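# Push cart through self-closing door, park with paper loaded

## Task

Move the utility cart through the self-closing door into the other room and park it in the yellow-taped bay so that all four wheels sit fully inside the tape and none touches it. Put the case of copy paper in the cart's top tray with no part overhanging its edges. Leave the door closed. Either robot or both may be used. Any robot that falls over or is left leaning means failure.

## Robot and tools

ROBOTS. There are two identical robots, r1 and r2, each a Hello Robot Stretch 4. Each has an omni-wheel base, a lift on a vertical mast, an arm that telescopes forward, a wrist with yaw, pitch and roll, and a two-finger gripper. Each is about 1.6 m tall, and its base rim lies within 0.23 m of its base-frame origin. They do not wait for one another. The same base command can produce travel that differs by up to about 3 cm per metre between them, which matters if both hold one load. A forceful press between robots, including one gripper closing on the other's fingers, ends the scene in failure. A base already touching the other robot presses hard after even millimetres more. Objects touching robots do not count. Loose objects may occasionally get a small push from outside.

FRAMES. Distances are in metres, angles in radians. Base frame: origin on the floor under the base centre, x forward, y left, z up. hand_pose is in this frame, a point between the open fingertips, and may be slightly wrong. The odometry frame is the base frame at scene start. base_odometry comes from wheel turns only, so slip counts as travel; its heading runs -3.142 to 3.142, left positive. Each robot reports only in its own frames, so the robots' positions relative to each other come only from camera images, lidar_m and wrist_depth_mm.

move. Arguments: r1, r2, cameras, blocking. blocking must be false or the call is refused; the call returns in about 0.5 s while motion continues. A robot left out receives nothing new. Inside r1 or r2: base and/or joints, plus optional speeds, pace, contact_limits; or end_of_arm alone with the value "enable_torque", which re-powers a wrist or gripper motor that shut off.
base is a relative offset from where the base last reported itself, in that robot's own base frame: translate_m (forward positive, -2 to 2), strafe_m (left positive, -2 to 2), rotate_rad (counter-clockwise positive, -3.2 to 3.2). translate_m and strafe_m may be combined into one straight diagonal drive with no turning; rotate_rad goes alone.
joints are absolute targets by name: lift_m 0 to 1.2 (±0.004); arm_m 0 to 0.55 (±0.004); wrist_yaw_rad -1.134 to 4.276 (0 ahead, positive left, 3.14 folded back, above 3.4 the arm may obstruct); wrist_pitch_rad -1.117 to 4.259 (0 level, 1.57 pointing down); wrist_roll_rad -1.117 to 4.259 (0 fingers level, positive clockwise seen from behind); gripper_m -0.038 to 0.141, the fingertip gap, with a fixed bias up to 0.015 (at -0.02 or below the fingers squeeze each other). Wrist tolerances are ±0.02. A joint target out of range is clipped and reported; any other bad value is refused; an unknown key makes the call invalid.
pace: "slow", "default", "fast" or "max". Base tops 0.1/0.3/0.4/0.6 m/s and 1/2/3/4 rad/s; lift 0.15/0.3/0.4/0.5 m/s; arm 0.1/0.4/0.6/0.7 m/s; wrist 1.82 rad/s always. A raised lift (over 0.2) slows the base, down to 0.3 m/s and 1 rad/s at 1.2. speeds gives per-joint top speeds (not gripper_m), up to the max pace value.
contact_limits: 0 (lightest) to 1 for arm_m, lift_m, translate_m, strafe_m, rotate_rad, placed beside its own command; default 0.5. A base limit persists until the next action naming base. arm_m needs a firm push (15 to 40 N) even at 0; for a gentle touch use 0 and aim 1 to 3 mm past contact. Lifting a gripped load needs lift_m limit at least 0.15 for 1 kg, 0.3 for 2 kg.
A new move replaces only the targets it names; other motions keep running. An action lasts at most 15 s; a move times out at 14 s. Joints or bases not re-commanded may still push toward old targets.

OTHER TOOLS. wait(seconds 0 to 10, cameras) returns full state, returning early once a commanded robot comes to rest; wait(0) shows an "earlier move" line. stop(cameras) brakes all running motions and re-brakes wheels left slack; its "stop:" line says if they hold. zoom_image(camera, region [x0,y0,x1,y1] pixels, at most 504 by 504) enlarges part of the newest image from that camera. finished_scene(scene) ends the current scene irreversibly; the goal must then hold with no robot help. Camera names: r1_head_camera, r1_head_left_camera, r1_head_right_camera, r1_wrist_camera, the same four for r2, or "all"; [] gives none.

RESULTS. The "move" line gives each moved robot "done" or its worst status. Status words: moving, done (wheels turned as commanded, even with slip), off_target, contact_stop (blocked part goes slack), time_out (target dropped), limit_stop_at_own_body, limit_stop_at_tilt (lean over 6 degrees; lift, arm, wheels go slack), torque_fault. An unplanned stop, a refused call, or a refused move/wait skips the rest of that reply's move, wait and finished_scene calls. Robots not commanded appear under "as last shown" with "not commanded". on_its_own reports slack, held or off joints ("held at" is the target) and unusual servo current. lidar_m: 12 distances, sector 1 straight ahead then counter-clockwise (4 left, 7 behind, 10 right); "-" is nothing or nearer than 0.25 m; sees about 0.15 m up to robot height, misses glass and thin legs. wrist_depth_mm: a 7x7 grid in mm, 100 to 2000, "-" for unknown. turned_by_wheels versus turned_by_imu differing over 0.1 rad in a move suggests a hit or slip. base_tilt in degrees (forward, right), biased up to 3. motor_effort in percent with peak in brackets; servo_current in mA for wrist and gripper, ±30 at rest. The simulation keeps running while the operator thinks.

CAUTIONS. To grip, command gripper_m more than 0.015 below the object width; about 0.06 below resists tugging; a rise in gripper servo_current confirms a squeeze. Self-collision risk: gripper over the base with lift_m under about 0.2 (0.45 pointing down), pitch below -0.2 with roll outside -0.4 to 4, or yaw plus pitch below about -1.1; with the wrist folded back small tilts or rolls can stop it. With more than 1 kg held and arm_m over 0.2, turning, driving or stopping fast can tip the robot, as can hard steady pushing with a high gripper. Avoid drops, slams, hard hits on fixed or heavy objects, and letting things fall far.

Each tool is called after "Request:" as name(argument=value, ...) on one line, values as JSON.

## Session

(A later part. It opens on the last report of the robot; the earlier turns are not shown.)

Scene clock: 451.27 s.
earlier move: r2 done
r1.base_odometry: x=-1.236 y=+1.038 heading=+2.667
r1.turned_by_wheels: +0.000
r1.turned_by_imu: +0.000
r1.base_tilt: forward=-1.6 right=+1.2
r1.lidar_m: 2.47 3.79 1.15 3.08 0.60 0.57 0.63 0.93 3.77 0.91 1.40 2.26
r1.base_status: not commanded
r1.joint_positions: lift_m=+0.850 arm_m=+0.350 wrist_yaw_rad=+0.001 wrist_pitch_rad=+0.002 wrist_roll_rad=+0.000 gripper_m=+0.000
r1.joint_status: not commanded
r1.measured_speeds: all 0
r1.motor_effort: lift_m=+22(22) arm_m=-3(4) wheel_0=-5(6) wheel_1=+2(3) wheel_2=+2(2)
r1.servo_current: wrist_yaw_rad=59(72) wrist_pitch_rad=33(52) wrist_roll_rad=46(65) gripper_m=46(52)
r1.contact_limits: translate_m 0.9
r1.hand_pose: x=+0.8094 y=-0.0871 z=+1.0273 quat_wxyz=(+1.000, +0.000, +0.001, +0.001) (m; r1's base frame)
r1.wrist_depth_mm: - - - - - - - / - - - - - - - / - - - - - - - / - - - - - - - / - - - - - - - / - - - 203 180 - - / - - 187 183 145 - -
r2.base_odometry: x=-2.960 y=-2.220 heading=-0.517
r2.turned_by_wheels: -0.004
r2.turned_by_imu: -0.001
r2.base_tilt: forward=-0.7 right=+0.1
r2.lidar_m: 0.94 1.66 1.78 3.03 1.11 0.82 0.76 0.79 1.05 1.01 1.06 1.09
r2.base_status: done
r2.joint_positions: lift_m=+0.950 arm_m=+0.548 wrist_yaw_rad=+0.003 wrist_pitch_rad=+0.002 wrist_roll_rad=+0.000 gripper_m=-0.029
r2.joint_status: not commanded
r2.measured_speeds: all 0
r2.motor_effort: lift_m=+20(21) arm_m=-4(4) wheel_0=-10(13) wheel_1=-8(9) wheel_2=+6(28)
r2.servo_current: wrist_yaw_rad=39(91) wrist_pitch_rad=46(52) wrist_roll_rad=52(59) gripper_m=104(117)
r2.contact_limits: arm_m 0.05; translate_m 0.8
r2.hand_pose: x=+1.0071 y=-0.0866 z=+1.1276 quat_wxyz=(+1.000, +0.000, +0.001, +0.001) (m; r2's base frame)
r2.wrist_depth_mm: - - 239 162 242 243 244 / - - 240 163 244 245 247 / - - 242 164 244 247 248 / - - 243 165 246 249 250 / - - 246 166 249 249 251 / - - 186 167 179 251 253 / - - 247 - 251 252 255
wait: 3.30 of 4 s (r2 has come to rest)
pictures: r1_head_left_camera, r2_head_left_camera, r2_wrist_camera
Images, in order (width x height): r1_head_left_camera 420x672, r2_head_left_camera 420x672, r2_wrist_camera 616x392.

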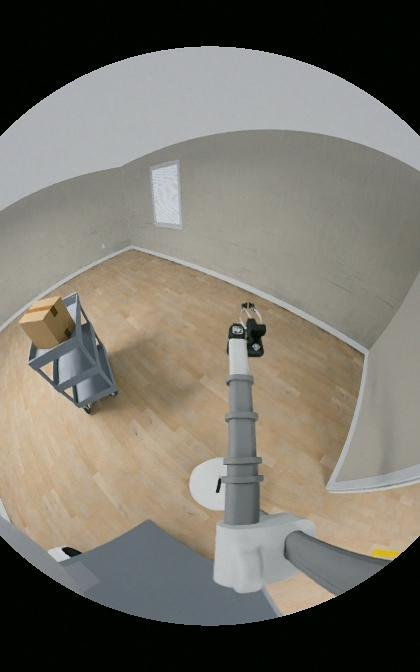

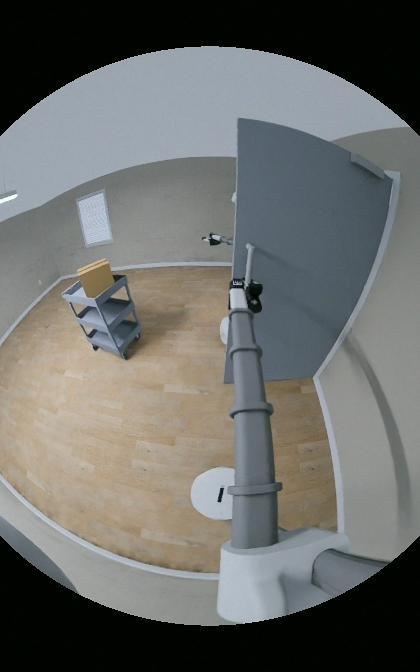

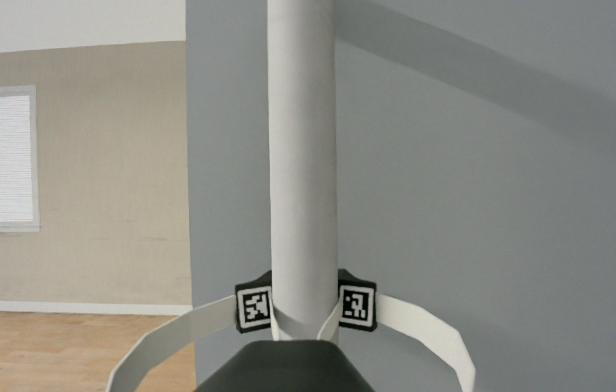

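Request:
move(blocking=false, r1={"base":{"translate_m":1.6},"joints":{"arm_m":0.0},"contact_limits":{"translate_m":0.5}}, r2={"base":{"translate_m":-0.1},"contact_limits":{"translate_m":0.8},"pace":"slow"}, cameras=[])

Request:
wait(seconds=8, cameras=[])

Request:
wait(seconds=8, cameras=["r1_head_left_camera","r2_head_left_camera"])

Scene clock: 469.00 s.
move: r1 moving; r2 moving
r1.base_odometry: x=-1.264 y=+1.052 heading=+2.667
r1.turned_by_wheels: +0.000
r1.turned_by_imu: +0.000
r1.base_tilt: forward=-1.6 right=+1.3
r1.lidar_m: 2.44 3.76 1.13 3.13 0.63 0.61 0.66 0.96 0.99 0.92 1.49 2.24
r1.base_status: translate_m moving
r1.joint_positions: lift_m=+0.850 arm_m=+0.299 wrist_yaw_rad=+0.001 wrist_pitch_rad=+0.002 wrist_roll_rad=+0.000 gripper_m=+0.000
r1.joint_status: arm_m moving
r1.measured_speeds: translate_m=+0.123 strafe_m=+0.001 rotate_rad=-0.003 lift_m=+0.000 arm_m=-0.195 wrist_yaw_rad=+0.000 wrist_pitch_rad=+0.000 wrist_roll_rad=+0.000
r1.motor_effort: lift_m=+22(22) arm_m=-10(10) wheel_0=+7(7) wheel_1=+4(6) wheel_2=-9(9)
r1.servo_current: wrist_yaw_rad=33(59) wrist_pitch_rad=46(46) wrist_roll_rad=39(72) gripper_m=46(46)
r1.contact_limits: translate_m 0.5
r1.hand_pose: x=+0.7588 y=-0.0871 z=+1.0273 quat_wxyz=(+1.000, +0.000, +0.001, +0.001) (m; r1's base frame)
r1.wrist_depth_mm: - - - - - - - / - - - - - - - / - - - - - - - / - - - - - - - / - - - - - - - / - - - 203 180 - - / - - 187 183 144 - -
r2.base_odometry: x=-2.971 y=-2.214 heading=-0.518
r2.turned_by_wheels: -0.001
r2.turned_by_imu: -0.001
r2.base_tilt: forward=-0.6 right=+0.1
r2.lidar_m: 0.93 1.66 1.81 2.93 1.10 0.80 0.74 0.80 1.04 1.01 1.07 1.08
r2.base_status: translate_m moving
r2.joint_positions: lift_m=+0.950 arm_m=+0.548 wrist_yaw_rad=+0.003 wrist_pitch_rad=+0.002 wrist_roll_rad=+0.000 gripper_m=-0.029
r2.joint_status: not commanded
r2.measured_speeds: translate_m=-0.048 strafe_m=+0.000 rotate_rad=-0.001 lift_m=+0.000 arm_m=+0.000 wrist_yaw_rad=+0.000 wrist_pitch_rad=+0.000 wrist_roll_rad=+0.000
r2.motor_effort: lift_m=+20(21) arm_m=-4(4) wheel_0=-11(14) wheel_1=-11(13) wheel_2=+9(11)
r2.servo_current: wrist_yaw_rad=46(52) wrist_pitch_rad=39(46) wrist_roll_rad=46(59) gripper_m=104(117)
r2.contact_limits: arm_m 0.05; translate_m 0.8
r2.hand_pose: x=+1.0071 y=-0.0866 z=+1.1276 quat_wxyz=(+1.000, +0.000, +0.001, +0.001) (m; r2's base frame)
r2.wrist_depth_mm: - - 239 162 243 246 247 / - - 241 163 243 246 249 / - - 243 165 245 248 250 / - - 243 165 247 249 250 / - - 246 167 248 251 253 / - - 184 169 178 252 254 / - - 247 - 251 253 255
pictures: none
No camera images: "cameras" was empty.

Scene clock: 470.77 s.
earlier move: r1 moving; r2 done
r1.base_odometry: x=-1.682 y=+1.267 heading=+2.667
r1.turned_by_wheels: +0.000
r1.turned_by_imu: +0.000
r1.base_tilt: forward=-1.6 right=+1.3
r1.lidar_m: 2.03 3.15 1.02 0.95 2.88 1.11 1.15 4.13 1.13 1.26 1.91 1.88
r1.base_status: translate_m moving
r1.joint_positions: lift_m=+0.850 arm_m=+0.000 wrist_yaw_rad=+0.001 wrist_pitch_rad=+0.002 wrist_roll_rad=+0.000 gripper_m=+0.000
r1.joint_status: all done
r1.measured_speeds: translate_m=+0.301 strafe_m=+0.000 rotate_rad=-0.002 lift_m=+0.000 arm_m=+0.000 wrist_yaw_rad=+0.000 wrist_pitch_rad=+0.000 wrist_roll_rad=+0.000
r1.motor_effort: lift_m=+22(22) arm_m=-5(10) wheel_0=+3(10) wheel_1=+5(8) wheel_2=-6(10)
r1.servo_current: wrist_yaw_rad=46(65) wrist_pitch_rad=46(52) wrist_roll_rad=46(72) gripper_m=46(52)
r1.contact_limits: translate_m 0.5
r1.hand_pose: x=+0.4595 y=-0.0871 z=+1.0273 quat_wxyz=(+1.000, +0.000, +0.001, +0.001) (m; r1's base frame)
r1.wrist_depth_mm: - - - - - - - / - - - - - - - / - - - - - - - / - - - - - - - / - - - - - - - / - - - 202 175 - - / - - 187 146 135 - -
r2.base_odometry: x=-3.046 y=-2.171 heading=-0.520
r2.turned_by_wheels: -0.002
r2.turned_by_imu: -0.003
r2.base_tilt: forward=-0.6 right=+0.1
r2.lidar_m: 0.96 1.73 2.02 2.68 0.98 0.70 0.67 0.71 0.96 1.00 1.04 1.09
r2.base_status: done
r2.joint_positions: lift_m=+0.950 arm_m=+0.548 wrist_yaw_rad=-0.004 wrist_pitch_rad=+0.002 wrist_roll_rad=+0.000 gripper_m=-0.029
r2.joint_status: not commanded
r2.measured_speeds: all 0
r2.motor_effort: lift_m=+20(21) arm_m=-4(4) wheel_0=-22(27) wheel_1=-13(15) wheel_2=-2(11)
r2.servo_current: wrist_yaw_rad=52(52) wrist_pitch_rad=39(46) wrist_roll_rad=39(59) gripper_m=111(117)
r2.contact_limits: arm_m 0.05; translate_m 0.8
r2.hand_pose: x=+1.0065 y=-0.0886 z=+1.1276 quat_wxyz=(+1.000, +0.000, +0.001, -0.002) (m; r2's base frame)
r2.wrist_depth_mm: - - 231 166 251 260 272 / - - 233 163 253 263 272 / - - 234 164 255 264 273 / - - 236 165 255 265 277 / - - 236 166 257 267 277 / - - 234 165 179 271 279 / - - 238 - 260 267 282
wait: 1.77 of 8 s (r2 has come to rest)
pictures: none
No camera images: "cameras" was empty.

Scene clock: 475.33 s.
earlier move: r1 done
r1.base_odometry: x=-2.659 y=+1.769 heading=+2.667
r1.turned_by_wheels: +0.000
r1.turned_by_imu: +0.000
r1.base_tilt: forward=-1.6 right=+1.3
r1.lidar_m: 1.10 1.71 3.97 1.38 1.27 2.14 2.15 1.84 1.82 1.28 1.03 0.99
r1.base_status: done
r1.joint_positions: lift_m=+0.850 arm_m=+0.000 wrist_yaw_rad=+0.001 wrist_pitch_rad=+0.002 wrist_roll_rad=+0.000 gripper_m=+0.000
r1.joint_status: all done
r1.measured_speeds: all 0
r1.motor_effort: lift_m=+22(22) arm_m=-5(10) wheel_0=+2(10) wheel_1=+0(8) wheel_2=+0(10)
r1.servo_current: wrist_yaw_rad=39(72) wrist_pitch_rad=39(52) wrist_roll_rad=39(72) gripper_m=39(52)
r1.contact_limits: translate_m 0.5
r1.hand_pose: x=+0.4595 y=-0.0871 z=+1.0273 quat_wxyz=(+1.000, +0.000, +0.001, +0.001) (m; r1's base frame)
r1.wrist_depth_mm: - 1708 - - - - - / - 1708 - - - - - / - 1708 - - - - - / - 1708 - - - - - / - 1661 - - - - - / - - 186 202 175 - - / - 132 158 145 135 - -
r2.base_odometry: x=-3.046 y=-2.171 heading=-0.520
r2.turned_by_wheels: +0.000
r2.turned_by_imu: +0.001
r2.base_tilt: forward=-0.6 right=+0.1
r2.lidar_m: 0.93 1.74 1.95 2.68 0.99 0.70 0.66 0.71 0.99 1.01 1.04 1.10
r2.base_status: done
r2.joint_positions: lift_m=+0.950 arm_m=+0.548 wrist_yaw_rad=-0.004 wrist_pitch_rad=+0.002 wrist_roll_rad=+0.000 gripper_m=-0.029
r2.joint_status: not commanded
r2.measured_speeds: all 0
r2.motor_effort: lift_m=+20(21) arm_m=-4(4) wheel_0=-22(27) wheel_1=-14(15) wheel_2=-2(11)
r2.servo_current: wrist_yaw_rad=52(65) wrist_pitch_rad=39(46) wrist_roll_rad=39(59) gripper_m=104(117)
r2.contact_limits: arm_m 0.05; translate_m 0.8
r2.hand_pose: x=+1.0065 y=-0.0886 z=+1.1276 quat_wxyz=(+1.000, +0.000, +0.001, -0.002) (m; r2's base frame)
r2.wrist_depth_mm: - - 231 166 252 262 272 / - - 231 163 253 263 273 / - - 234 164 255 265 274 / - - 235 164 255 265 274 / - - 237 166 257 266 277 / - - 233 165 179 270 279 / - - 238 - 260 267 282
wait: 4.57 of 8 s (r1 has come to rest)
pictures: r1_head_left_camera, r2_head_left_camera
Images, in order (width x height): r1_head_left_camera 420x672, r2_head_left_camera 420x672.

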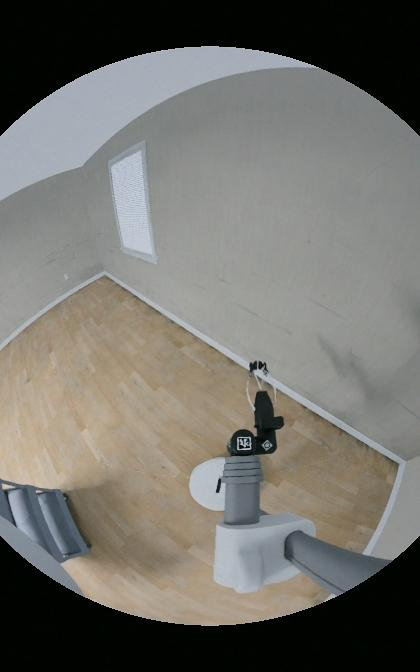

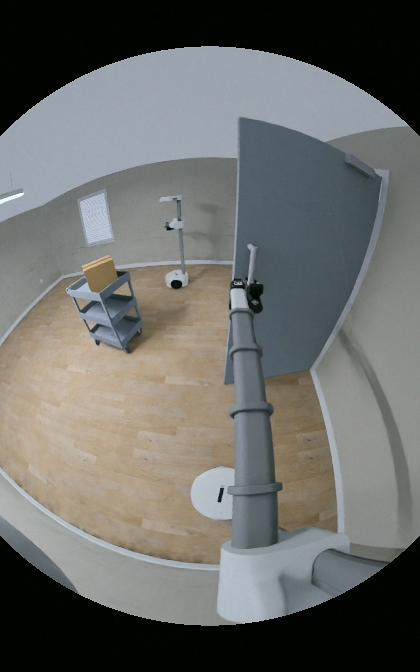

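Request:
move(blocking=false, r1={"base":{"rotate_rad":-2.39},"joints":{"lift_m":0.7}}, cameras=[])

Request:
wait(seconds=4, cameras=["r1_head_camera","r1_head_right_camera"])

Scene clock: 480.63 s.
move: r1 moving
r1.base_odometry: x=-2.659 y=+1.769 heading=+2.415
r1.turned_by_wheels: -0.252
r1.turned_by_imu: -0.253
r1.base_tilt: forward=-1.6 right=+1.3
r1.lidar_m: 1.03 1.31 2.86 4.02 1.29 1.25 2.15 1.97 1.81 1.68 1.10 1.01
r1.base_status: rotate_rad moving
r1.joint_positions: lift_m=+0.813 arm_m=+0.000 wrist_yaw_rad=+0.001 wrist_pitch_rad=+0.002 wrist_roll_rad=+0.000 gripper_m=+0.000
r1.joint_status: lift_m moving
r1.measured_speeds: translate_m=+0.000 strafe_m=+0.000 rotate_rad=-0.980 lift_m=-0.146 arm_m=+0.000 wrist_yaw_rad=+0.000 wrist_pitch_rad=+0.000 wrist_roll_rad=+0.000
r1.motor_effort: lift_m=+10(21) arm_m=-5(5) wheel_0=+8(8) wheel_1=+6(8) wheel_2=+7(8)
r1.servo_current: wrist_yaw_rad=33(65) wrist_pitch_rad=39(46) wrist_roll_rad=46(52) gripper_m=39(46)
r1.hand_pose: x=+0.4595 y=-0.0871 z=+0.9902 quat_wxyz=(+1.000, +0.000, +0.001, +0.001) (m; r1's base frame)
r1.wrist_depth_mm: - - - - - - - / - - - - - - - / - - - - - - - / - - - - - - - / - - - - - - - / - - 187 202 175 - - / - 132 158 145 135 - -
r2: as last shown
r2.base_tilt: forward=-0.7 right=+0.0
r2.lidar_m: 0.96 1.74 2.02 2.70 0.96 0.70 0.67 0.70 0.97 1.00 1.05 1.11
r2.motor_effort: lift_m=+20(21) arm_m=-4(4) wheel_0=-22(23) wheel_1=-13(14) wheel_2=-2(2)
r2.servo_current: wrist_yaw_rad=46(59) wrist_pitch_rad=39(46) wrist_roll_rad=46(52) gripper_m=104(111)
r2.contact_limits: arm_m 0.05; translate_m 0.8
r2.wrist_depth_mm: - - 230 166 251 262 272 / - - 232 163 252 262 273 / - - 233 164 254 264 273 / - - 236 165 255 266 274 / - - 236 167 258 266 277 / - - 235 165 179 271 279 / - - 237 - 260 270 283
pictures: none
No camera images: "cameras" was empty.

Scene clock: 482.63 s.
earlier move: r1 done
r1.base_odometry: x=-2.659 y=+1.769 heading=+0.277
r1.turned_by_wheels: -2.138
r1.turned_by_imu: -2.149
r1.base_tilt: forward=-1.6 right=+1.3
r1.lidar_m: 1.79 1.70 1.12 0.99 1.03 1.30 2.66 4.04 1.27 1.26 2.13 1.96
r1.base_status: done
r1.joint_positions: lift_m=+0.700 arm_m=+0.000 wrist_yaw_rad=+0.001 wrist_pitch_rad=+0.002 wrist_roll_rad=+0.000 gripper_m=+0.000
r1.joint_status: all done
r1.measured_speeds: all 0
r1.motor_effort: lift_m=+13(21) arm_m=-5(5) wheel_0=+1(11) wheel_1=+1(10) wheel_2=+0(8)
r1.servo_current: wrist_yaw_rad=59(72) wrist_pitch_rad=39(52) wrist_roll_rad=52(72) gripper_m=39(52)
r1.hand_pose: x=+0.4595 y=-0.0871 z=+0.8781 quat_wxyz=(+1.000, +0.000, +0.001, +0.001) (m; r1's base frame)
r1.wrist_depth_mm: - - - - - - - / - - - - - - - / - - - - - - - / - - - - - - - / - - - - - - - / - - 186 202 183 - - / - 132 158 145 135 - 1983
r2.base_odometry: x=-3.046 y=-2.171 heading=-0.520
r2.turned_by_wheels: +0.000
r2.turned_by_imu: +0.000
r2.base_tilt: forward=-0.6 right=+0.1
r2.lidar_m: 0.93 1.75 1.96 2.66 1.01 0.71 0.66 0.69 0.98 1.01 1.07 1.09
r2.base_status: not commanded
r2.joint_positions: lift_m=+0.950 arm_m=+0.548 wrist_yaw_rad=-0.004 wrist_pitch_rad=+0.002 wrist_roll_rad=+0.000 gripper_m=-0.029
r2.joint_status: not commanded
r2.measured_speeds: all 0
r2.motor_effort: lift_m=+21(21) arm_m=-4(4) wheel_0=-22(23) wheel_1=-13(14) wheel_2=-2(2)
r2.servo_current: wrist_yaw_rad=52(59) wrist_pitch_rad=39(46) wrist_roll_rad=39(59) gripper_m=111(117)
r2.contact_limits: arm_m 0.05; translate_m 0.8
r2.hand_pose: x=+1.0065 y=-0.0886 z=+1.1276 quat_wxyz=(+1.000, +0.000, +0.001, -0.002) (m; r2's base frame)
r2.wrist_depth_mm: - - 231 166 252 262 271 / - - 232 163 253 262 272 / - - 233 164 254 264 276 / - - 235 164 254 265 276 / - - 236 167 256 267 277 / - - 232 165 179 270 279 / - - 238 - 260 268 281
wait: 2.00 of 4 s (r1 has come to rest)
pictures: r1_head_camera, r1_head_right_camera
Images, in order (width x height): r1_head_camera 420x560, r1_head_right_camera 420x672.

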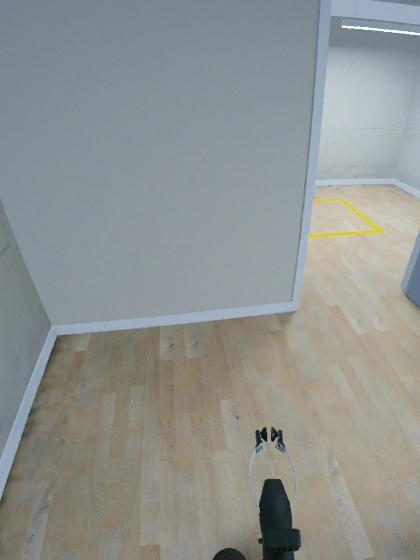

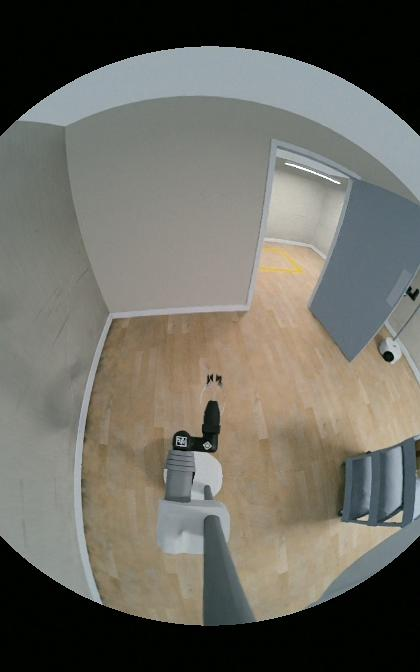

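Request:
move(blocking=false, r1={"base":{"rotate_rad":0.09}}, cameras=[])

Request:
wait(seconds=1, cameras=[])

Request:
move(blocking=false, r1={"base":{"translate_m":-1.7}}, cameras=[])

Request:
wait(seconds=8, cameras=["r1_head_camera","r1_head_right_camera"])

Scene clock: 496.60 s.
move: r1 moving
r1.base_odometry: x=-2.659 y=+1.769 heading=+0.367
r1.turned_by_wheels: +0.090
r1.turned_by_imu: +0.090
r1.base_tilt: forward=-1.6 right=+1.3
r1.lidar_m: 1.80 1.55 1.09 1.01 1.03 1.39 3.56 4.12 1.27 1.26 2.14 1.92
r1.base_status: rotate_rad moving
r1.joint_positions: lift_m=+0.700 arm_m=+0.000 wrist_yaw_rad=+0.001 wrist_pitch_rad=+0.002 wrist_roll_rad=+0.000 gripper_m=+0.000
r1.joint_status: not commanded
r1.measured_speeds: all 0
r1.motor_effort: lift_m=+13(13) arm_m=-5(5) wheel_0=-2(7) wheel_1=+0(6) wheel_2=+1(5)
r1.servo_current: wrist_yaw_rad=26(65) wrist_pitch_rad=39(46) wrist_roll_rad=52(65) gripper_m=46(46)
r1.hand_pose: x=+0.4595 y=-0.0871 z=+0.8781 quat_wxyz=(+1.000, +0.000, +0.001, +0.001) (m; r1's base frame)
r1.wrist_depth_mm: - - - - - - - / - - - - - - - / - - - - - - - / - - - - - - - / - - - - - - - / - - 186 203 175 - - / - 132 158 146 135 - -
r2: as last shown
r2.turned_by_imu: +0.002
r2.lidar_m: 0.96 1.73 1.97 2.66 1.00 0.72 0.67 0.72 0.97 0.99 1.04 1.09
r2.motor_effort: lift_m=+20(21) arm_m=-4(4) wheel_0=-22(22) wheel_1=-14(14) wheel_2=-2(2)
r2.servo_current: wrist_yaw_rad=65(65) wrist_pitch_rad=39(46) wrist_roll_rad=52(65) gripper_m=104(111)
r2.contact_limits: arm_m 0.05; translate_m 0.8
r2.wrist_depth_mm: - - 232 166 250 260 272 / - - 233 163 252 262 273 / - - 234 164 254 264 274 / - - 236 165 255 266 276 / - - 237 166 256 267 277 / - - 233 165 179 271 281 / - - 238 - 262 267 282
pictures: none
No camera images: "cameras" was empty.

Scene clock: 496.83 s.
earlier move: r1 done
r1.base_odometry: x=-2.659 y=+1.769 heading=+0.367
r1.turned_by_wheels: +0.000
r1.turned_by_imu: +0.000
r1.base_tilt: forward=-1.6 right=+1.3
r1.lidar_m: 1.80 1.54 1.07 1.00 1.05 1.40 3.56 4.12 1.26 1.27 2.12 1.94
r1.base_status: done
r1.joint_positions: lift_m=+0.700 arm_m=+0.000 wrist_yaw_rad=+0.001 wrist_pitch_rad=+0.002 wrist_roll_rad=+0.000 gripper_m=+0.000
r1.joint_status: not commanded
r1.measured_speeds: all 0
r1.motor_effort: lift_m=+13(13) arm_m=-5(5) wheel_0=-2(7) wheel_1=+0(6) wheel_2=+1(5)
r1.servo_current: wrist_yaw_rad=39(65) wrist_pitch_rad=39(52) wrist_roll_rad=52(65) gripper_m=39(46)
r1.hand_pose: x=+0.4595 y=-0.0871 z=+0.8781 quat_wxyz=(+1.000, +0.000, +0.001, +0.001) (m; r1's base frame)
r1.wrist_depth_mm: - - - - - - - / - - - - - - - / - - - - - - - / - - - - - - - / - - - - - - - / - - 186 202 175 - - / - 132 158 146 135 - -
r2.base_odometry: x=-3.046 y=-2.171 heading=-0.520
r2.turned_by_wheels: +0.000
r2.turned_by_imu: +0.000
r2.base_tilt: forward=-0.6 right=+0.1
r2.lidar_m: 0.93 1.72 2.00 2.66 1.00 0.70 0.66 0.70 0.98 1.00 1.05 1.10
r2.base_status: not commanded
r2.joint_positions: lift_m=+0.950 arm_m=+0.548 wrist_yaw_rad=-0.004 wrist_pitch_rad=+0.002 wrist_roll_rad=+0.000 gripper_m=-0.029
r2.joint_status: not commanded
r2.measured_speeds: all 0
r2.motor_effort: lift_m=+21(21) arm_m=-4(4) wheel_0=-22(22) wheel_1=-13(14) wheel_2=-2(2)
r2.servo_current: wrist_yaw_rad=59(65) wrist_pitch_rad=39(46) wrist_roll_rad=33(65) gripper_m=111(111)
r2.contact_limits: arm_m 0.05; translate_m 0.8
r2.hand_pose: x=+1.0065 y=-0.0886 z=+1.1276 quat_wxyz=(+1.000, +0.000, +0.001, -0.002) (m; r2's base frame)
r2.wrist_depth_mm: - - 231 167 252 262 271 / - - 233 163 252 262 273 / - - 234 164 254 265 274 / - - 234 164 254 266 276 / - - 236 167 257 267 277 / - - 233 166 179 271 281 / - - 237 - 262 266 281
wait: 0.23 of 1 s (r1 has come to rest)
pictures: none
No camera images: "cameras" was empty.

Scene clock: 497.33 s.
move: r1 moving
r1.base_odometry: x=-2.689 y=+1.758 heading=+0.367
r1.turned_by_wheels: +0.000
r1.turned_by_imu: +0.000
r1.base_tilt: forward=-1.6 right=+1.3
r1.lidar_m: 1.82 1.53 1.07 0.99 1.04 1.39 3.56 4.09 1.27 1.25 2.13 1.96
r1.base_status: translate_m moving
r1.joint_positions: lift_m=+0.700 arm_m=+0.000 wrist_yaw_rad=+0.001 wrist_pitch_rad=+0.002 wrist_roll_rad=+0.000 gripper_m=+0.000
r1.joint_status: not commanded
r1.measured_speeds: translate_m=-0.122 strafe_m=+0.000 rotate_rad=+0.002 lift_m=+0.000 arm_m=+0.000 wrist_yaw_rad=+0.000 wrist_pitch_rad=+0.000 wrist_roll_rad=+0.000
r1.motor_effort: lift_m=+13(13) arm_m=-5(5) wheel_0=-8(8) wheel_1=-5(7) wheel_2=+8(9)
r1.servo_current: wrist_yaw_rad=33(52) wrist_pitch_rad=33(46) wrist_roll_rad=26(59) gripper_m=39(52)
r1.hand_pose: x=+0.4595 y=-0.0871 z=+0.8781 quat_wxyz=(+1.000, +0.000, +0.001, +0.001) (m; r1's base frame)
r1.wrist_depth_mm: - - - - - - - / - - - - - - - / - - - - - - - / - - - - - - - / - - - - - - - / 1576 - 186 203 174 - - / - 132 158 145 135 - -
r2: as last shown
r2.lidar_m: 0.96 1.75 1.99 2.71 0.96 0.70 0.68 0.70 0.95 1.00 1.05 1.09
r2.motor_effort: lift_m=+20(21) arm_m=-4(4) wheel_0=-22(22) wheel_1=-13(14) wheel_2=-2(2)
r2.servo_current: wrist_yaw_rad=46(59) wrist_pitch_rad=46(46) wrist_roll_rad=52(59) gripper_m=111(117)
r2.contact_limits: arm_m 0.05; translate_m 0.8
r2.wrist_depth_mm: - - 232 166 251 260 272 / - - 233 163 252 263 272 / - - 235 164 255 264 274 / - - 235 164 254 265 276 / - - 236 167 257 267 278 / - - 234 165 180 272 279 / - - 237 - 260 267 281
pictures: none
No camera images: "cameras" was empty.

Scene clock: 504.00 s.
earlier move: r1 done
r1.base_odometry: x=-4.246 y=+1.160 heading=+0.367
r1.turned_by_wheels: +0.000
r1.turned_by_imu: -0.001
r1.base_tilt: forward=-1.6 right=+1.2
r1.lidar_m: 3.49 1.43 1.00 0.88 0.92 1.23 2.26 2.35 3.12 3.81 1.44 1.72
r1.base_status: done
r1.joint_positions: lift_m=+0.700 arm_m=+0.000 wrist_yaw_rad=+0.001 wrist_pitch_rad=+0.002 wrist_roll_rad=+0.000 gripper_m=+0.000
r1.joint_status: not commanded
r1.measured_speeds: all 0
r1.motor_effort: lift_m=+13(13) arm_m=-5(5) wheel_0=-3(9) wheel_1=-1(8) wheel_2=+0(10)
r1.servo_current: wrist_yaw_rad=46(72) wrist_pitch_rad=46(52) wrist_roll_rad=26(72) gripper_m=39(52)
r1.hand_pose: x=+0.4595 y=-0.0871 z=+0.8781 quat_wxyz=(+1.000, +0.000, +0.001, +0.001) (m; r1's base frame)
r1.wrist_depth_mm: - - - - - - - / - - - - - - - / - - - - - - - / - - - - - - - / - - - - - - - / - - - 203 - - - / - - 187 183 145 - -
r2.base_odometry: x=-3.046 y=-2.171 heading=-0.520
r2.turned_by_wheels: +0.000
r2.turned_by_imu: +0.001
r2.base_tilt: forward=-0.6 right=+0.1
r2.lidar_m: 0.92 1.74 2.02 2.69 0.99 0.68 0.66 0.69 0.98 0.99 1.05 1.12
r2.base_status: not commanded
r2.joint_positions: lift_m=+0.950 arm_m=+0.548 wrist_yaw_rad=-0.004 wrist_pitch_rad=+0.002 wrist_roll_rad=+0.000 gripper_m=-0.029
r2.joint_status: not commanded
r2.measured_speeds: all 0
r2.motor_effort: lift_m=+20(21) arm_m=-4(4) wheel_0=-22(23) wheel_1=-13(14) wheel_2=-2(2)
r2.servo_current: wrist_yaw_rad=52(65) wrist_pitch_rad=46(46) wrist_roll_rad=59(65) gripper_m=111(117)
r2.contact_limits: arm_m 0.05; translate_m 0.8
r2.hand_pose: x=+1.0065 y=-0.0886 z=+1.1276 quat_wxyz=(+1.000, +0.000, +0.001, -0.002) (m; r2's base frame)
r2.wrist_depth_mm: - - 232 167 251 260 272 / - - 233 163 253 262 272 / - - 233 164 254 265 274 / - - 236 164 255 265 274 / - - 237 166 256 267 277 / - - 235 165 180 271 279 / - - 238 - 260 268 282
wait: 6.67 of 8 s (r1 has come to rest)
pictures: r1_head_camera, r1_head_right_camera
Images, in order (width x height): r1_head_camera 420x560, r1_head_right_camera 420x672.

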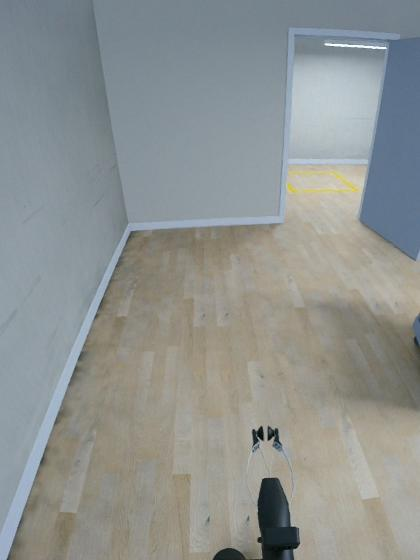

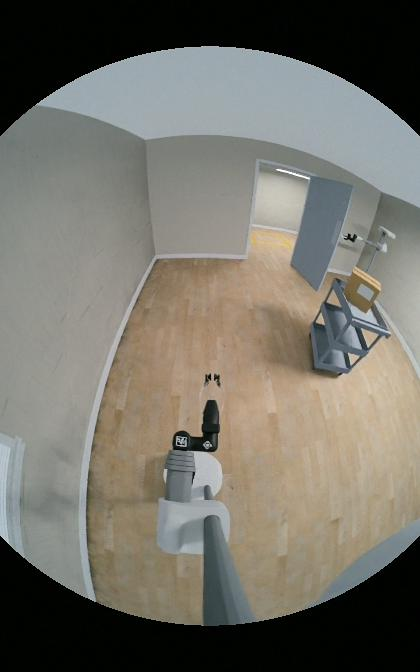

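Request:
move(blocking=false, r1={"base":{"strafe_m":-1.25,"translate_m":-0.1}}, cameras=[])

Request:
wait(seconds=7, cameras=["r1_head_camera","r1_head_right_camera"])

Scene clock: 511.90 s.
move: r1 moving
r1.base_odometry: x=-4.237 y=+1.127 heading=+0.367
r1.turned_by_wheels: +0.000
r1.turned_by_imu: +0.000
r1.base_tilt: forward=-1.6 right=+1.3
r1.lidar_m: 3.50 1.46 1.00 0.91 0.97 1.28 2.29 2.34 3.13 3.77 1.43 1.66
r1.base_status: translate_m moving; strafe_m moving
r1.joint_positions: lift_m=+0.700 arm_m=+0.000 wrist_yaw_rad=+0.001 wrist_pitch_rad=+0.002 wrist_roll_rad=+0.000 gripper_m=+0.000
r1.joint_status: not commanded
r1.measured_speeds: translate_m=-0.011 strafe_m=-0.133 rotate_rad=-0.001 lift_m=+0.000 arm_m=+0.000 wrist_yaw_rad=+0.000 wrist_pitch_rad=+0.000 wrist_roll_rad=+0.000
r1.motor_effort: lift_m=+13(13) arm_m=-5(5) wheel_0=+8(9) wheel_1=-11(11) wheel_2=+4(5)
r1.servo_current: wrist_yaw_rad=59(59) wrist_pitch_rad=46(46) wrist_roll_rad=39(65) gripper_m=52(52)
r1.hand_pose: x=+0.4595 y=-0.0871 z=+0.8781 quat_wxyz=(+1.000, +0.000, +0.001, +0.001) (m; r1's base frame)
r1.wrist_depth_mm: - - - - - - - / - - - - - - - / - - - - - - - / - - - - - - - / - - - - - - - / - - - 204 - - - / - - 188 183 145 - -
r2: as last shown
r2.lidar_m: 0.95 1.72 1.97 2.70 0.98 0.71 0.68 0.69 1.00 1.00 1.05 1.09
r2.motor_effort: lift_m=+21(21) arm_m=-4(4) wheel_0=-22(22) wheel_1=-13(14) wheel_2=-2(2)
r2.servo_current: wrist_yaw_rad=46(59) wrist_pitch_rad=39(46) wrist_roll_rad=46(52) gripper_m=104(117)
r2.contact_limits: arm_m 0.05; translate_m 0.8
r2.wrist_depth_mm: - - 232 166 250 260 272 / - - 234 163 253 263 272 / - - 234 164 253 264 273 / - - 235 165 254 266 274 / - - 236 166 257 267 277 / - - 234 165 180 271 278 / - - 238 - 259 268 282
pictures: none
No camera images: "cameras" was empty.

Scene clock: 516.97 s.
earlier move: r1 done
r1.base_odometry: x=-3.891 y=-0.043 heading=+0.367
r1.turned_by_wheels: +0.000
r1.turned_by_imu: -0.007
r1.base_tilt: forward=-1.6 right=+1.3
r1.lidar_m: 0.93 3.26 2.28 2.11 2.18 2.24 2.11 2.17 2.75 2.58 2.62 0.95
r1.base_status: done
r1.joint_positions: lift_m=+0.700 arm_m=+0.000 wrist_yaw_rad=+0.001 wrist_pitch_rad=+0.002 wrist_roll_rad=+0.000 gripper_m=+0.000
r1.joint_status: not commanded
r1.measured_speeds: all 0
r1.motor_effort: lift_m=+14(14) arm_m=-5(5) wheel_0=+2(11) wheel_1=+0(11) wheel_2=+2(5)
r1.servo_current: wrist_yaw_rad=52(78) wrist_pitch_rad=39(52) wrist_roll_rad=39(65) gripper_m=46(52)
r1.hand_pose: x=+0.4595 y=-0.0871 z=+0.8781 quat_wxyz=(+1.000, +0.000, +0.001, +0.001) (m; r1's base frame)
r1.wrist_depth_mm: - - - - - - - / - - - - - - - / - - - - - - - / - - - 1118 1060 - - / - - - - - - - / - - 211 203 741 - - / - - 183 145 135 - -
r2.base_odometry: x=-3.046 y=-2.171 heading=-0.520
r2.turned_by_wheels: +0.000
r2.turned_by_imu: +0.001
r2.base_tilt: forward=-0.6 right=+0.1
r2.lidar_m: 0.96 1.73 1.97 2.68 0.97 0.70 0.67 0.70 1.00 1.02 1.06 1.10
r2.base_status: not commanded
r2.joint_positions: lift_m=+0.950 arm_m=+0.548 wrist_yaw_rad=-0.004 wrist_pitch_rad=+0.002 wrist_roll_rad=+0.000 gripper_m=-0.029
r2.joint_status: not commanded
r2.measured_speeds: all 0
r2.motor_effort: lift_m=+20(21) arm_m=-4(4) wheel_0=-22(23) wheel_1=-13(14) wheel_2=-2(2)
r2.servo_current: wrist_yaw_rad=52(65) wrist_pitch_rad=39(46) wrist_roll_rad=52(59) gripper_m=104(117)
r2.contact_limits: arm_m 0.05; translate_m 0.8
r2.hand_pose: x=+1.0065 y=-0.0886 z=+1.1276 quat_wxyz=(+1.000, +0.000, +0.001, -0.002) (m; r2's base frame)
r2.wrist_depth_mm: - - 231 166 251 262 272 / - - 232 163 252 263 272 / - - 235 164 253 265 274 / - - 235 165 256 267 276 / - - 236 166 256 267 277 / - - 233 165 180 271 279 / - - 237 - 260 268 282
wait: 5.07 of 7 s (r1 has come to rest)
pictures: r1_head_camera, r1_head_right_camera
Images, in order (width x height): r1_head_camera 420x560, r1_head_right_camera 420x672.

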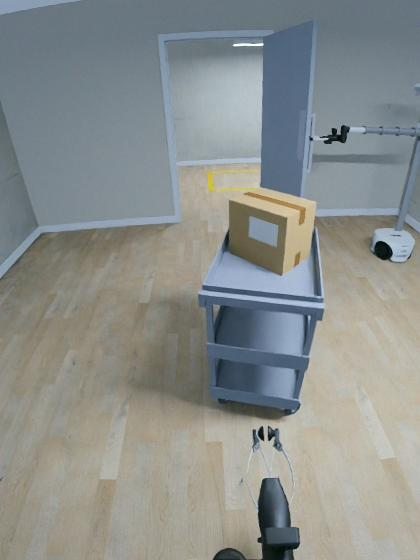

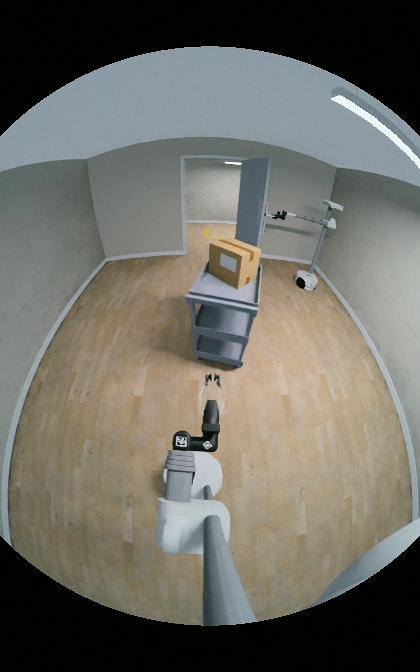

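Request:
zoom_image(camera="r1_head_camera", region=[140, 20, 420, 420])

Request:
zoom_image(camera="r1_head_camera", region=[150, 130, 290, 240])

Scaled by 1.260 from the camera's 420x560 image, which has a finer 600x800 frame.

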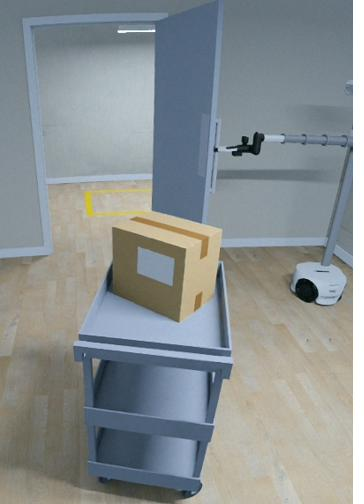

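Scaled by 3.600 from the camera's 420x560 image, which has a finer 600x800 frame.

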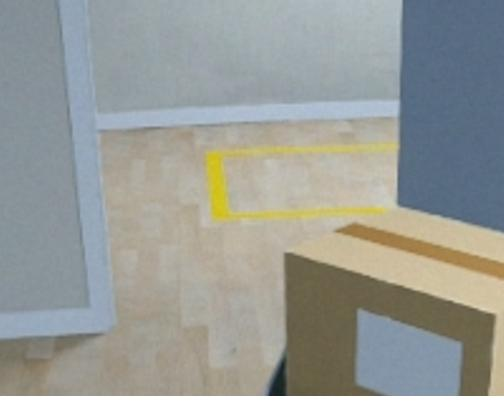

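Request:
move(blocking=false, r1={"joints":{"lift_m":0.62,"gripper_m":0.14}}, cameras=[])

Request:
wait(seconds=1.5, cameras=["r1_wrist_camera"])

Scene clock: 544.30 s.
move: r1 moving
r1.base_odometry: x=-3.891 y=-0.043 heading=+0.367
r1.turned_by_wheels: +0.000
r1.turned_by_imu: +0.000
r1.base_tilt: forward=-1.6 right=+1.2
r1.lidar_m: 0.92 3.29 2.28 2.11 2.20 2.23 2.11 2.20 2.73 2.57 2.65 0.94
r1.base_status: not commanded
r1.joint_positions: lift_m=+0.663 arm_m=+0.000 wrist_yaw_rad=+0.001 wrist_pitch_rad=+0.002 wrist_roll_rad=+0.000 gripper_m=+0.019
r1.joint_status: lift_m moving; gripper_m moving
r1.measured_speeds: translate_m=+0.000 strafe_m=+0.000 rotate_rad=+0.000 lift_m=-0.146 arm_m=+0.000 wrist_yaw_rad=+0.000 wrist_pitch_rad=+0.000 wrist_roll_rad=+0.000
r1.motor_effort: lift_m=+11(14) arm_m=-5(5) wheel_0=+2(2) wheel_1=+0(1) wheel_2=+2(2)
r1.servo_current: wrist_yaw_rad=33(52) wrist_pitch_rad=46(46) wrist_roll_rad=46(59) gripper_m=65(78)
r1.hand_pose: x=+0.4595 y=-0.0871 z=+0.8402 quat_wxyz=(+1.000, +0.000, +0.001, +0.001) (m; r1's base frame)
r1.wrist_depth_mm: - - - - - - - / - - - - - - - / - - - 1138 1098 - - / - - - 1118 1060 - - / - - - - - - - / - - 196 206 187 - - / - 1921 820 137 153 1921 -
r2: as last shown
r2.lidar_m: 0.96 1.74 1.99 2.69 0.98 0.71 0.67 0.69 0.96 0.99 1.05 1.09
r2.motor_effort: lift_m=+20(21) arm_m=-4(4) wheel_0=-22(22) wheel_1=-13(14) wheel_2=-2(2)
r2.servo_current: wrist_yaw_rad=52(52) wrist_pitch_rad=39(46) wrist_roll_rad=39(59) gripper_m=104(117)
r2.contact_limits: arm_m 0.05; translate_m 0.8
r2.wrist_depth_mm: - - 231 166 251 262 272 / - - 233 163 252 263 273 / - - 234 164 254 265 274 / - - 235 165 255 266 274 / - - 236 166 257 268 277 / - - 233 165 179 270 278 / - - 237 - 262 268 279
pictures: none
No camera images: "cameras" was empty.

Scene clock: 545.80 s.
earlier move: r1 moving
r1.base_odometry: x=-3.891 y=-0.043 heading=+0.367
r1.turned_by_wheels: +0.000
r1.turned_by_imu: +0.000
r1.base_tilt: forward=-1.6 right=+1.3
r1.lidar_m: 0.92 3.27 2.27 2.10 2.19 2.23 2.12 2.20 2.73 2.56 2.63 0.92
r1.base_status: not commanded
r1.joint_positions: lift_m=+0.620 arm_m=+0.000 wrist_yaw_rad=+0.001 wrist_pitch_rad=+0.002 wrist_roll_rad=+0.000 gripper_m=+0.140
r1.joint_status: gripper_m moving; the others done
r1.measured_speeds: all 0
r1.motor_effort: lift_m=+13(14) arm_m=-5(5) wheel_0=+2(2) wheel_1=+0(1) wheel_2=+2(2)
r1.servo_current: wrist_yaw_rad=39(72) wrist_pitch_rad=46(46) wrist_roll_rad=46(65) gripper_m=33(98)
r1.hand_pose: x=+0.4595 y=-0.0871 z=+0.7981 quat_wxyz=(+1.000, +0.000, +0.001, +0.001) (m; r1's base frame)
r1.wrist_depth_mm: - - - - - - - / - - - - - - - / - - - 1118 1060 - - / - - - - - - - / - - - - - - - / - 208 1042 - 191 195 - / 1983 1756 1708 136 - 1808 1921
r2.base_odometry: x=-3.046 y=-2.171 heading=-0.520
r2.turned_by_wheels: +0.000
r2.turned_by_imu: +0.000
r2.base_tilt: forward=-0.6 right=+0.1
r2.lidar_m: 0.94 1.73 1.98 2.67 0.98 0.69 0.66 0.72 1.00 1.01 1.05 1.10
r2.base_status: not commanded
r2.joint_positions: lift_m=+0.950 arm_m=+0.548 wrist_yaw_rad=-0.004 wrist_pitch_rad=+0.002 wrist_roll_rad=+0.000 gripper_m=-0.029
r2.joint_status: not commanded
r2.measured_speeds: all 0
r2.motor_effort: lift_m=+20(21) arm_m=-4(4) wheel_0=-22(22) wheel_1=-14(14) wheel_2=-2(2)
r2.servo_current: wrist_yaw_rad=52(59) wrist_pitch_rad=46(46) wrist_roll_rad=52(59) gripper_m=104(117)
r2.contact_limits: arm_m 0.05; translate_m 0.8
r2.hand_pose: x=+1.0065 y=-0.0886 z=+1.1276 quat_wxyz=(+1.000, +0.000, +0.001, -0.002) (m; r2's base frame)
r2.wrist_depth_mm: - - 232 166 251 262 271 / - - 233 163 253 264 273 / - - 233 164 254 265 274 / - - 236 165 255 266 274 / - - 236 166 257 267 277 / - - 233 165 180 272 279 / - - 236 - 262 270 283
wait: 1.50 s; no rest
pictures: r1_wrist_camera
Images, in order (width x height): r1_wrist_camera 616x392.

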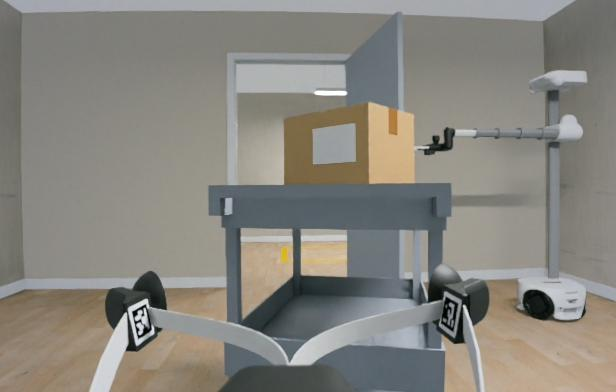

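Request:
move(blocking=false, r1={"base":{"rotate_rad":0.06},"joints":{"lift_m":0.68,"wrist_roll_rad":1.57}}, cameras=[])

Request:
wait(seconds=1.5, cameras=[])

Request:
move(blocking=false, r1={"base":{"strafe_m":-0.09,"translate_m":0.3},"contact_limits":{"translate_m":0.2}}, cameras=[])

Request:
wait(seconds=3, cameras=["r1_head_camera","r1_wrist_camera"])

Scene clock: 590.90 s.
earlier move: r1 done
move: r1 moving
r1.base_odometry: x=-3.891 y=-0.043 heading=+0.427
r1.turned_by_wheels: +0.060
r1.turned_by_imu: +0.060
r1.base_tilt: forward=-1.6 right=+1.3
r1.lidar_m: 0.94 3.07 2.26 2.10 2.21 2.21 2.12 2.24 2.69 2.57 2.68 0.94
r1.base_status: rotate_rad moving
r1.joint_positions: lift_m=+0.656 arm_m=+0.000 wrist_yaw_rad=+0.001 wrist_pitch_rad=+0.002 wrist_roll_rad=+0.580 gripper_m=+0.140
r1.joint_status: lift_m moving; wrist_roll_rad moving; the others done
r1.measured_speeds: translate_m=+0.000 strafe_m=+0.000 rotate_rad=+0.000 lift_m=+0.124 arm_m=+0.000 wrist_yaw_rad=+0.000 wrist_pitch_rad=+0.000 wrist_roll_rad=+1.818
r1.motor_effort: lift_m=+27(27) arm_m=-5(5) wheel_0=-4(5) wheel_1=-3(6) wheel_2=+0(5)
r1.servo_current: wrist_yaw_rad=46(72) wrist_pitch_rad=46(46) wrist_roll_rad=104(111) gripper_m=46(46)
r1.hand_pose: x=+0.4595 y=-0.0871 z=+0.8341 quat_wxyz=(+0.958, +0.286, +0.001, +0.000) (m; r1's base frame)
r1.wrist_depth_mm: - - - - - - - / - - - - - - - / - - - 1078 991 - - / - - - 1118 - - - / - - - - - 723 1808 / - 210 - - 182 195 1366 / - - - 143 - - 1098
r2: as last shown
r2.turned_by_imu: +0.001
r2.lidar_m: 0.94 1.73 1.99 2.66 0.98 0.71 0.67 0.71 0.97 1.00 1.05 1.09
r2.motor_effort: lift_m=+20(21) arm_m=-4(4) wheel_0=-22(23) wheel_1=-13(14) wheel_2=-2(2)
r2.servo_current: wrist_yaw_rad=59(59) wrist_pitch_rad=33(46) wrist_roll_rad=52(52) gripper_m=104(111)
r2.contact_limits: arm_m 0.05; translate_m 0.8
r2.wrist_depth_mm: - - 231 166 251 262 272 / - - 233 163 253 262 273 / - - 234 163 255 265 274 / - - 236 165 255 266 276 / - - 236 166 256 267 277 / - - 233 165 180 271 279 / - - 238 - 260 268 281
pictures: none
No camera images: "cameras" was empty.

Scene clock: 591.93 s.
earlier move: r1 done
r1.base_odometry: x=-3.891 y=-0.043 heading=+0.427
r1.turned_by_wheels: +0.000
r1.turned_by_imu: +0.000
r1.base_tilt: forward=-1.6 right=+1.3
r1.lidar_m: 0.95 3.08 2.24 2.11 2.24 2.21 2.11 2.21 2.67 2.57 2.68 0.93
r1.base_status: done
r1.joint_positions: lift_m=+0.679 arm_m=+0.000 wrist_yaw_rad=+0.001 wrist_pitch_rad=+0.002 wrist_roll_rad=+1.568 gripper_m=+0.140
r1.joint_status: all done
r1.measured_speeds: all 0
r1.motor_effort: lift_m=+25(27) arm_m=-5(5) wheel_0=-3(5) wheel_1=-1(6) wheel_2=+0(5)
r1.servo_current: wrist_yaw_rad=78(78) wrist_pitch_rad=39(52) wrist_roll_rad=39(111) gripper_m=39(46)
r1.hand_pose: x=+0.4595 y=-0.0871 z=+0.8571 quat_wxyz=(+0.708, +0.706, +0.001, +0.000) (m; r1's base frame)
r1.wrist_depth_mm: - - - - - 1661 1205 / - - - 1060 - 732 - / - - 1042 991 - 768 - / - - - 1098 - 798 - / - - - - - 842 - / - 211 - - - 197 1255 / - - - 150 - 1756 1255
r2.base_odometry: x=-3.046 y=-2.171 heading=-0.520
r2.turned_by_wheels: +0.000
r2.turned_by_imu: +0.000
r2.base_tilt: forward=-0.6 right=+0.1
r2.lidar_m: 0.96 1.74 1.98 2.68 0.97 0.68 0.67 0.69 0.98 0.99 1.07 1.10
r2.base_status: not commanded
r2.joint_positions: lift_m=+0.950 arm_m=+0.548 wrist_yaw_rad=-0.004 wrist_pitch_rad=+0.002 wrist_roll_rad=+0.000 gripper_m=-0.029
r2.joint_status: not commanded
r2.measured_speeds: all 0
r2.motor_effort: lift_m=+20(21) arm_m=-4(4) wheel_0=-22(23) wheel_1=-14(14) wheel_2=-2(2)
r2.servo_current: wrist_yaw_rad=46(59) wrist_pitch_rad=46(46) wrist_roll_rad=39(59) gripper_m=111(117)
r2.contact_limits: arm_m 0.05; translate_m 0.8
r2.hand_pose: x=+1.0065 y=-0.0886 z=+1.1276 quat_wxyz=(+1.000, +0.000, +0.001, -0.002) (m; r2's base frame)
r2.wrist_depth_mm: - - 231 166 251 262 271 / - - 232 163 252 263 273 / - - 234 164 255 264 274 / - - 235 164 255 266 276 / - - 236 166 257 268 277 / - - 233 165 180 270 278 / - - 237 - 262 268 282
wait: 1.03 of 1.5 s (r1 has come to rest)
pictures: none
No camera images: "cameras" was empty.

Scene clock: 592.43 s.
move: r1 moving
r1.base_odometry: x=-3.859 y=-0.038 heading=+0.427
r1.turned_by_wheels: +0.000
r1.turned_by_imu: +0.000
r1.base_tilt: forward=-1.6 right=+1.2
r1.lidar_m: 0.91 3.08 2.27 2.13 2.20 2.24 2.14 2.25 2.67 2.56 2.66 0.91
r1.base_status: translate_m moving; strafe_m moving
r1.joint_positions: lift_m=+0.679 arm_m=+0.000 wrist_yaw_rad=+0.001 wrist_pitch_rad=+0.002 wrist_roll_rad=+1.568 gripper_m=+0.140
r1.joint_status: not commanded
r1.measured_speeds: translate_m=+0.122 strafe_m=-0.035 rotate_rad=-0.001 lift_m=+0.000 arm_m=+0.000 wrist_yaw_rad=+0.000 wrist_pitch_rad=+0.000 wrist_roll_rad=+0.000
r1.motor_effort: lift_m=+25(25) arm_m=-5(5) wheel_0=+8(9) wheel_1=+5(5) wheel_2=-7(9)
r1.servo_current: wrist_yaw_rad=52(78) wrist_pitch_rad=33(46) wrist_roll_rad=33(52) gripper_m=39(46)
r1.contact_limits: translate_m 0.2
r1.hand_pose: x=+0.4595 y=-0.0871 z=+0.8571 quat_wxyz=(+0.708, +0.706, +0.001, +0.000) (m; r1's base frame)
r1.wrist_depth_mm: - - - - - 1756 1205 / - - - 1008 - 707 - / - - 991 960 - 741 - / - - - 1060 - 759 - / - - - - - 788 - / - 209 - - - 196 1255 / - - - 149 - 1756 1255
r2: as last shown
r2.lidar_m: 0.93 1.73 1.99 2.66 0.96 0.71 0.66 0.72 1.00 1.01 1.07 1.10
r2.motor_effort: lift_m=+21(21) arm_m=-4(4) wheel_0=-22(22) wheel_1=-13(14) wheel_2=-2(2)
r2.servo_current: wrist_yaw_rad=52(59) wrist_pitch_rad=39(46) wrist_roll_rad=33(52) gripper_m=111(111)
r2.contact_limits: arm_m 0.05; translate_m 0.8
r2.wrist_depth_mm: - - 231 166 252 262 272 / - - 233 163 253 264 272 / - - 235 164 254 265 274 / - - 236 165 255 267 277 / - - 237 166 257 266 278 / - - 233 166 180 268 279 / - - 237 - 262 267 279
pictures: none
No camera images: "cameras" was empty.

Scene clock: 594.40 s.
earlier move: r1 done
r1.base_odometry: x=-3.581 y=-0.001 heading=+0.427
r1.turned_by_wheels: +0.000
r1.turned_by_imu: +0.000
r1.base_tilt: forward=-1.6 right=+1.3
r1.lidar_m: 0.62 3.22 2.32 2.20 2.33 2.52 2.41 2.57 2.57 2.48 2.56 0.63
r1.base_status: done
r1.joint_positions: lift_m=+0.680 arm_m=+0.000 wrist_yaw_rad=+0.001 wrist_pitch_rad=+0.002 wrist_roll_rad=+1.568 gripper_m=+0.140
r1.joint_status: not commanded
r1.measured_speeds: all 0
r1.motor_effort: lift_m=+25(25) arm_m=-4(5) wheel_0=+2(10) wheel_1=+2(6) wheel_2=+1(10)
r1.servo_current: wrist_yaw_rad=26(78) wrist_pitch_rad=46(52) wrist_roll_rad=52(72) gripper_m=46(46)
r1.contact_limits: translate_m 0.2
r1.hand_pose: x=+0.4595 y=-0.0871 z=+0.8571 quat_wxyz=(+0.708, +0.706, +0.001, +0.000) (m; r1's base frame)
r1.wrist_depth_mm: - - - - - 1397 1098 / - - 820 424 991 - - / - - 676 436 - - - / - - 741 466 - - - / - - - 484 - - 484 / - 210 - 500 504 195 517 / - - - 142 - 1808 535
r2.base_odometry: x=-3.046 y=-2.171 heading=-0.520
r2.turned_by_wheels: +0.000
r2.turned_by_imu: +0.000
r2.base_tilt: forward=-0.7 right=+0.1
r2.lidar_m: 0.95 1.73 2.01 2.66 0.98 0.69 0.66 0.71 0.97 1.00 1.05 1.10
r2.base_status: not commanded
r2.joint_positions: lift_m=+0.950 arm_m=+0.548 wrist_yaw_rad=-0.004 wrist_pitch_rad=+0.002 wrist_roll_rad=+0.000 gripper_m=-0.029
r2.joint_status: not commanded
r2.measured_speeds: all 0
r2.motor_effort: lift_m=+20(21) arm_m=-4(4) wheel_0=-22(23) wheel_1=-13(14) wheel_2=-2(2)
r2.servo_current: wrist_yaw_rad=46(59) wrist_pitch_rad=39(46) wrist_roll_rad=46(59) gripper_m=111(117)
r2.contact_limits: arm_m 0.05; translate_m 0.8
r2.hand_pose: x=+1.0065 y=-0.0886 z=+1.1276 quat_wxyz=(+1.000, +0.000, +0.001, -0.002) (m; r2's base frame)
r2.wrist_depth_mm: - - 232 166 251 262 270 / - - 232 163 252 262 272 / - - 234 164 254 264 273 / - - 236 165 256 266 276 / - - 236 166 257 267 278 / - - 234 166 179 270 279 / - - 237 - 260 267 281
wait: 1.97 of 3 s (r1 has come to rest)
pictures: r1_head_camera, r1_wrist_camera
Images, in order (width x height): r1_head_camera 420x560, r1_wrist_camera 616x392.

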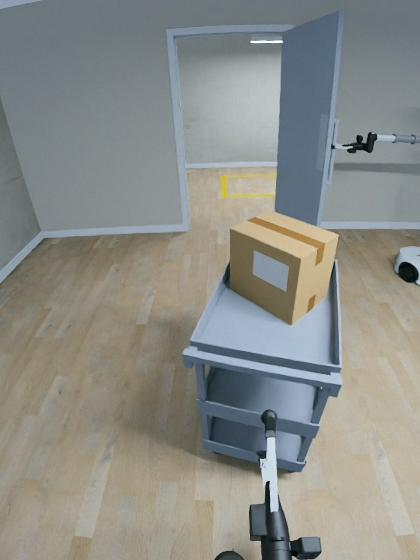

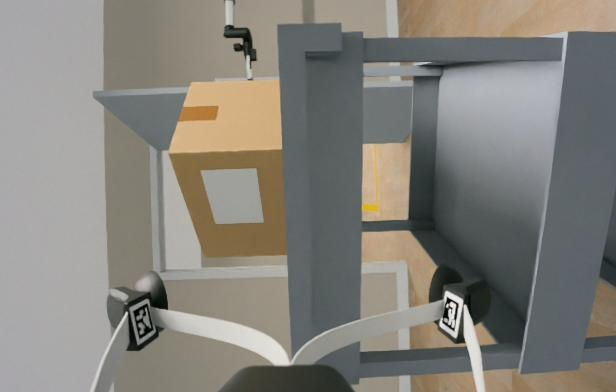

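Request:
zoom_image(camera="r1_wrist_camera", region=[200, 0, 500, 392])

Request:
zoom_image(camera="r1_head_camera", region=[170, 200, 370, 480])

Scaled by 1.286.

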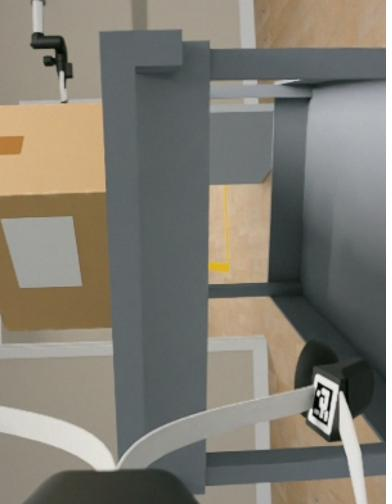

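Scaled by 1.800 from the camera's 420x560 image, which has a finer 600x800 frame.

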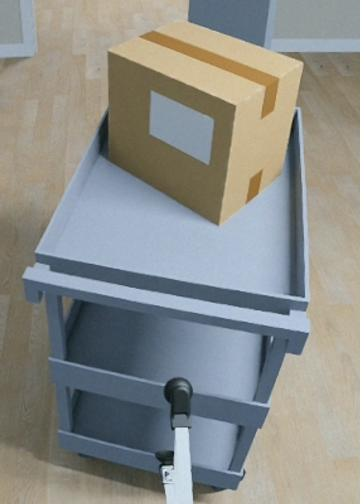

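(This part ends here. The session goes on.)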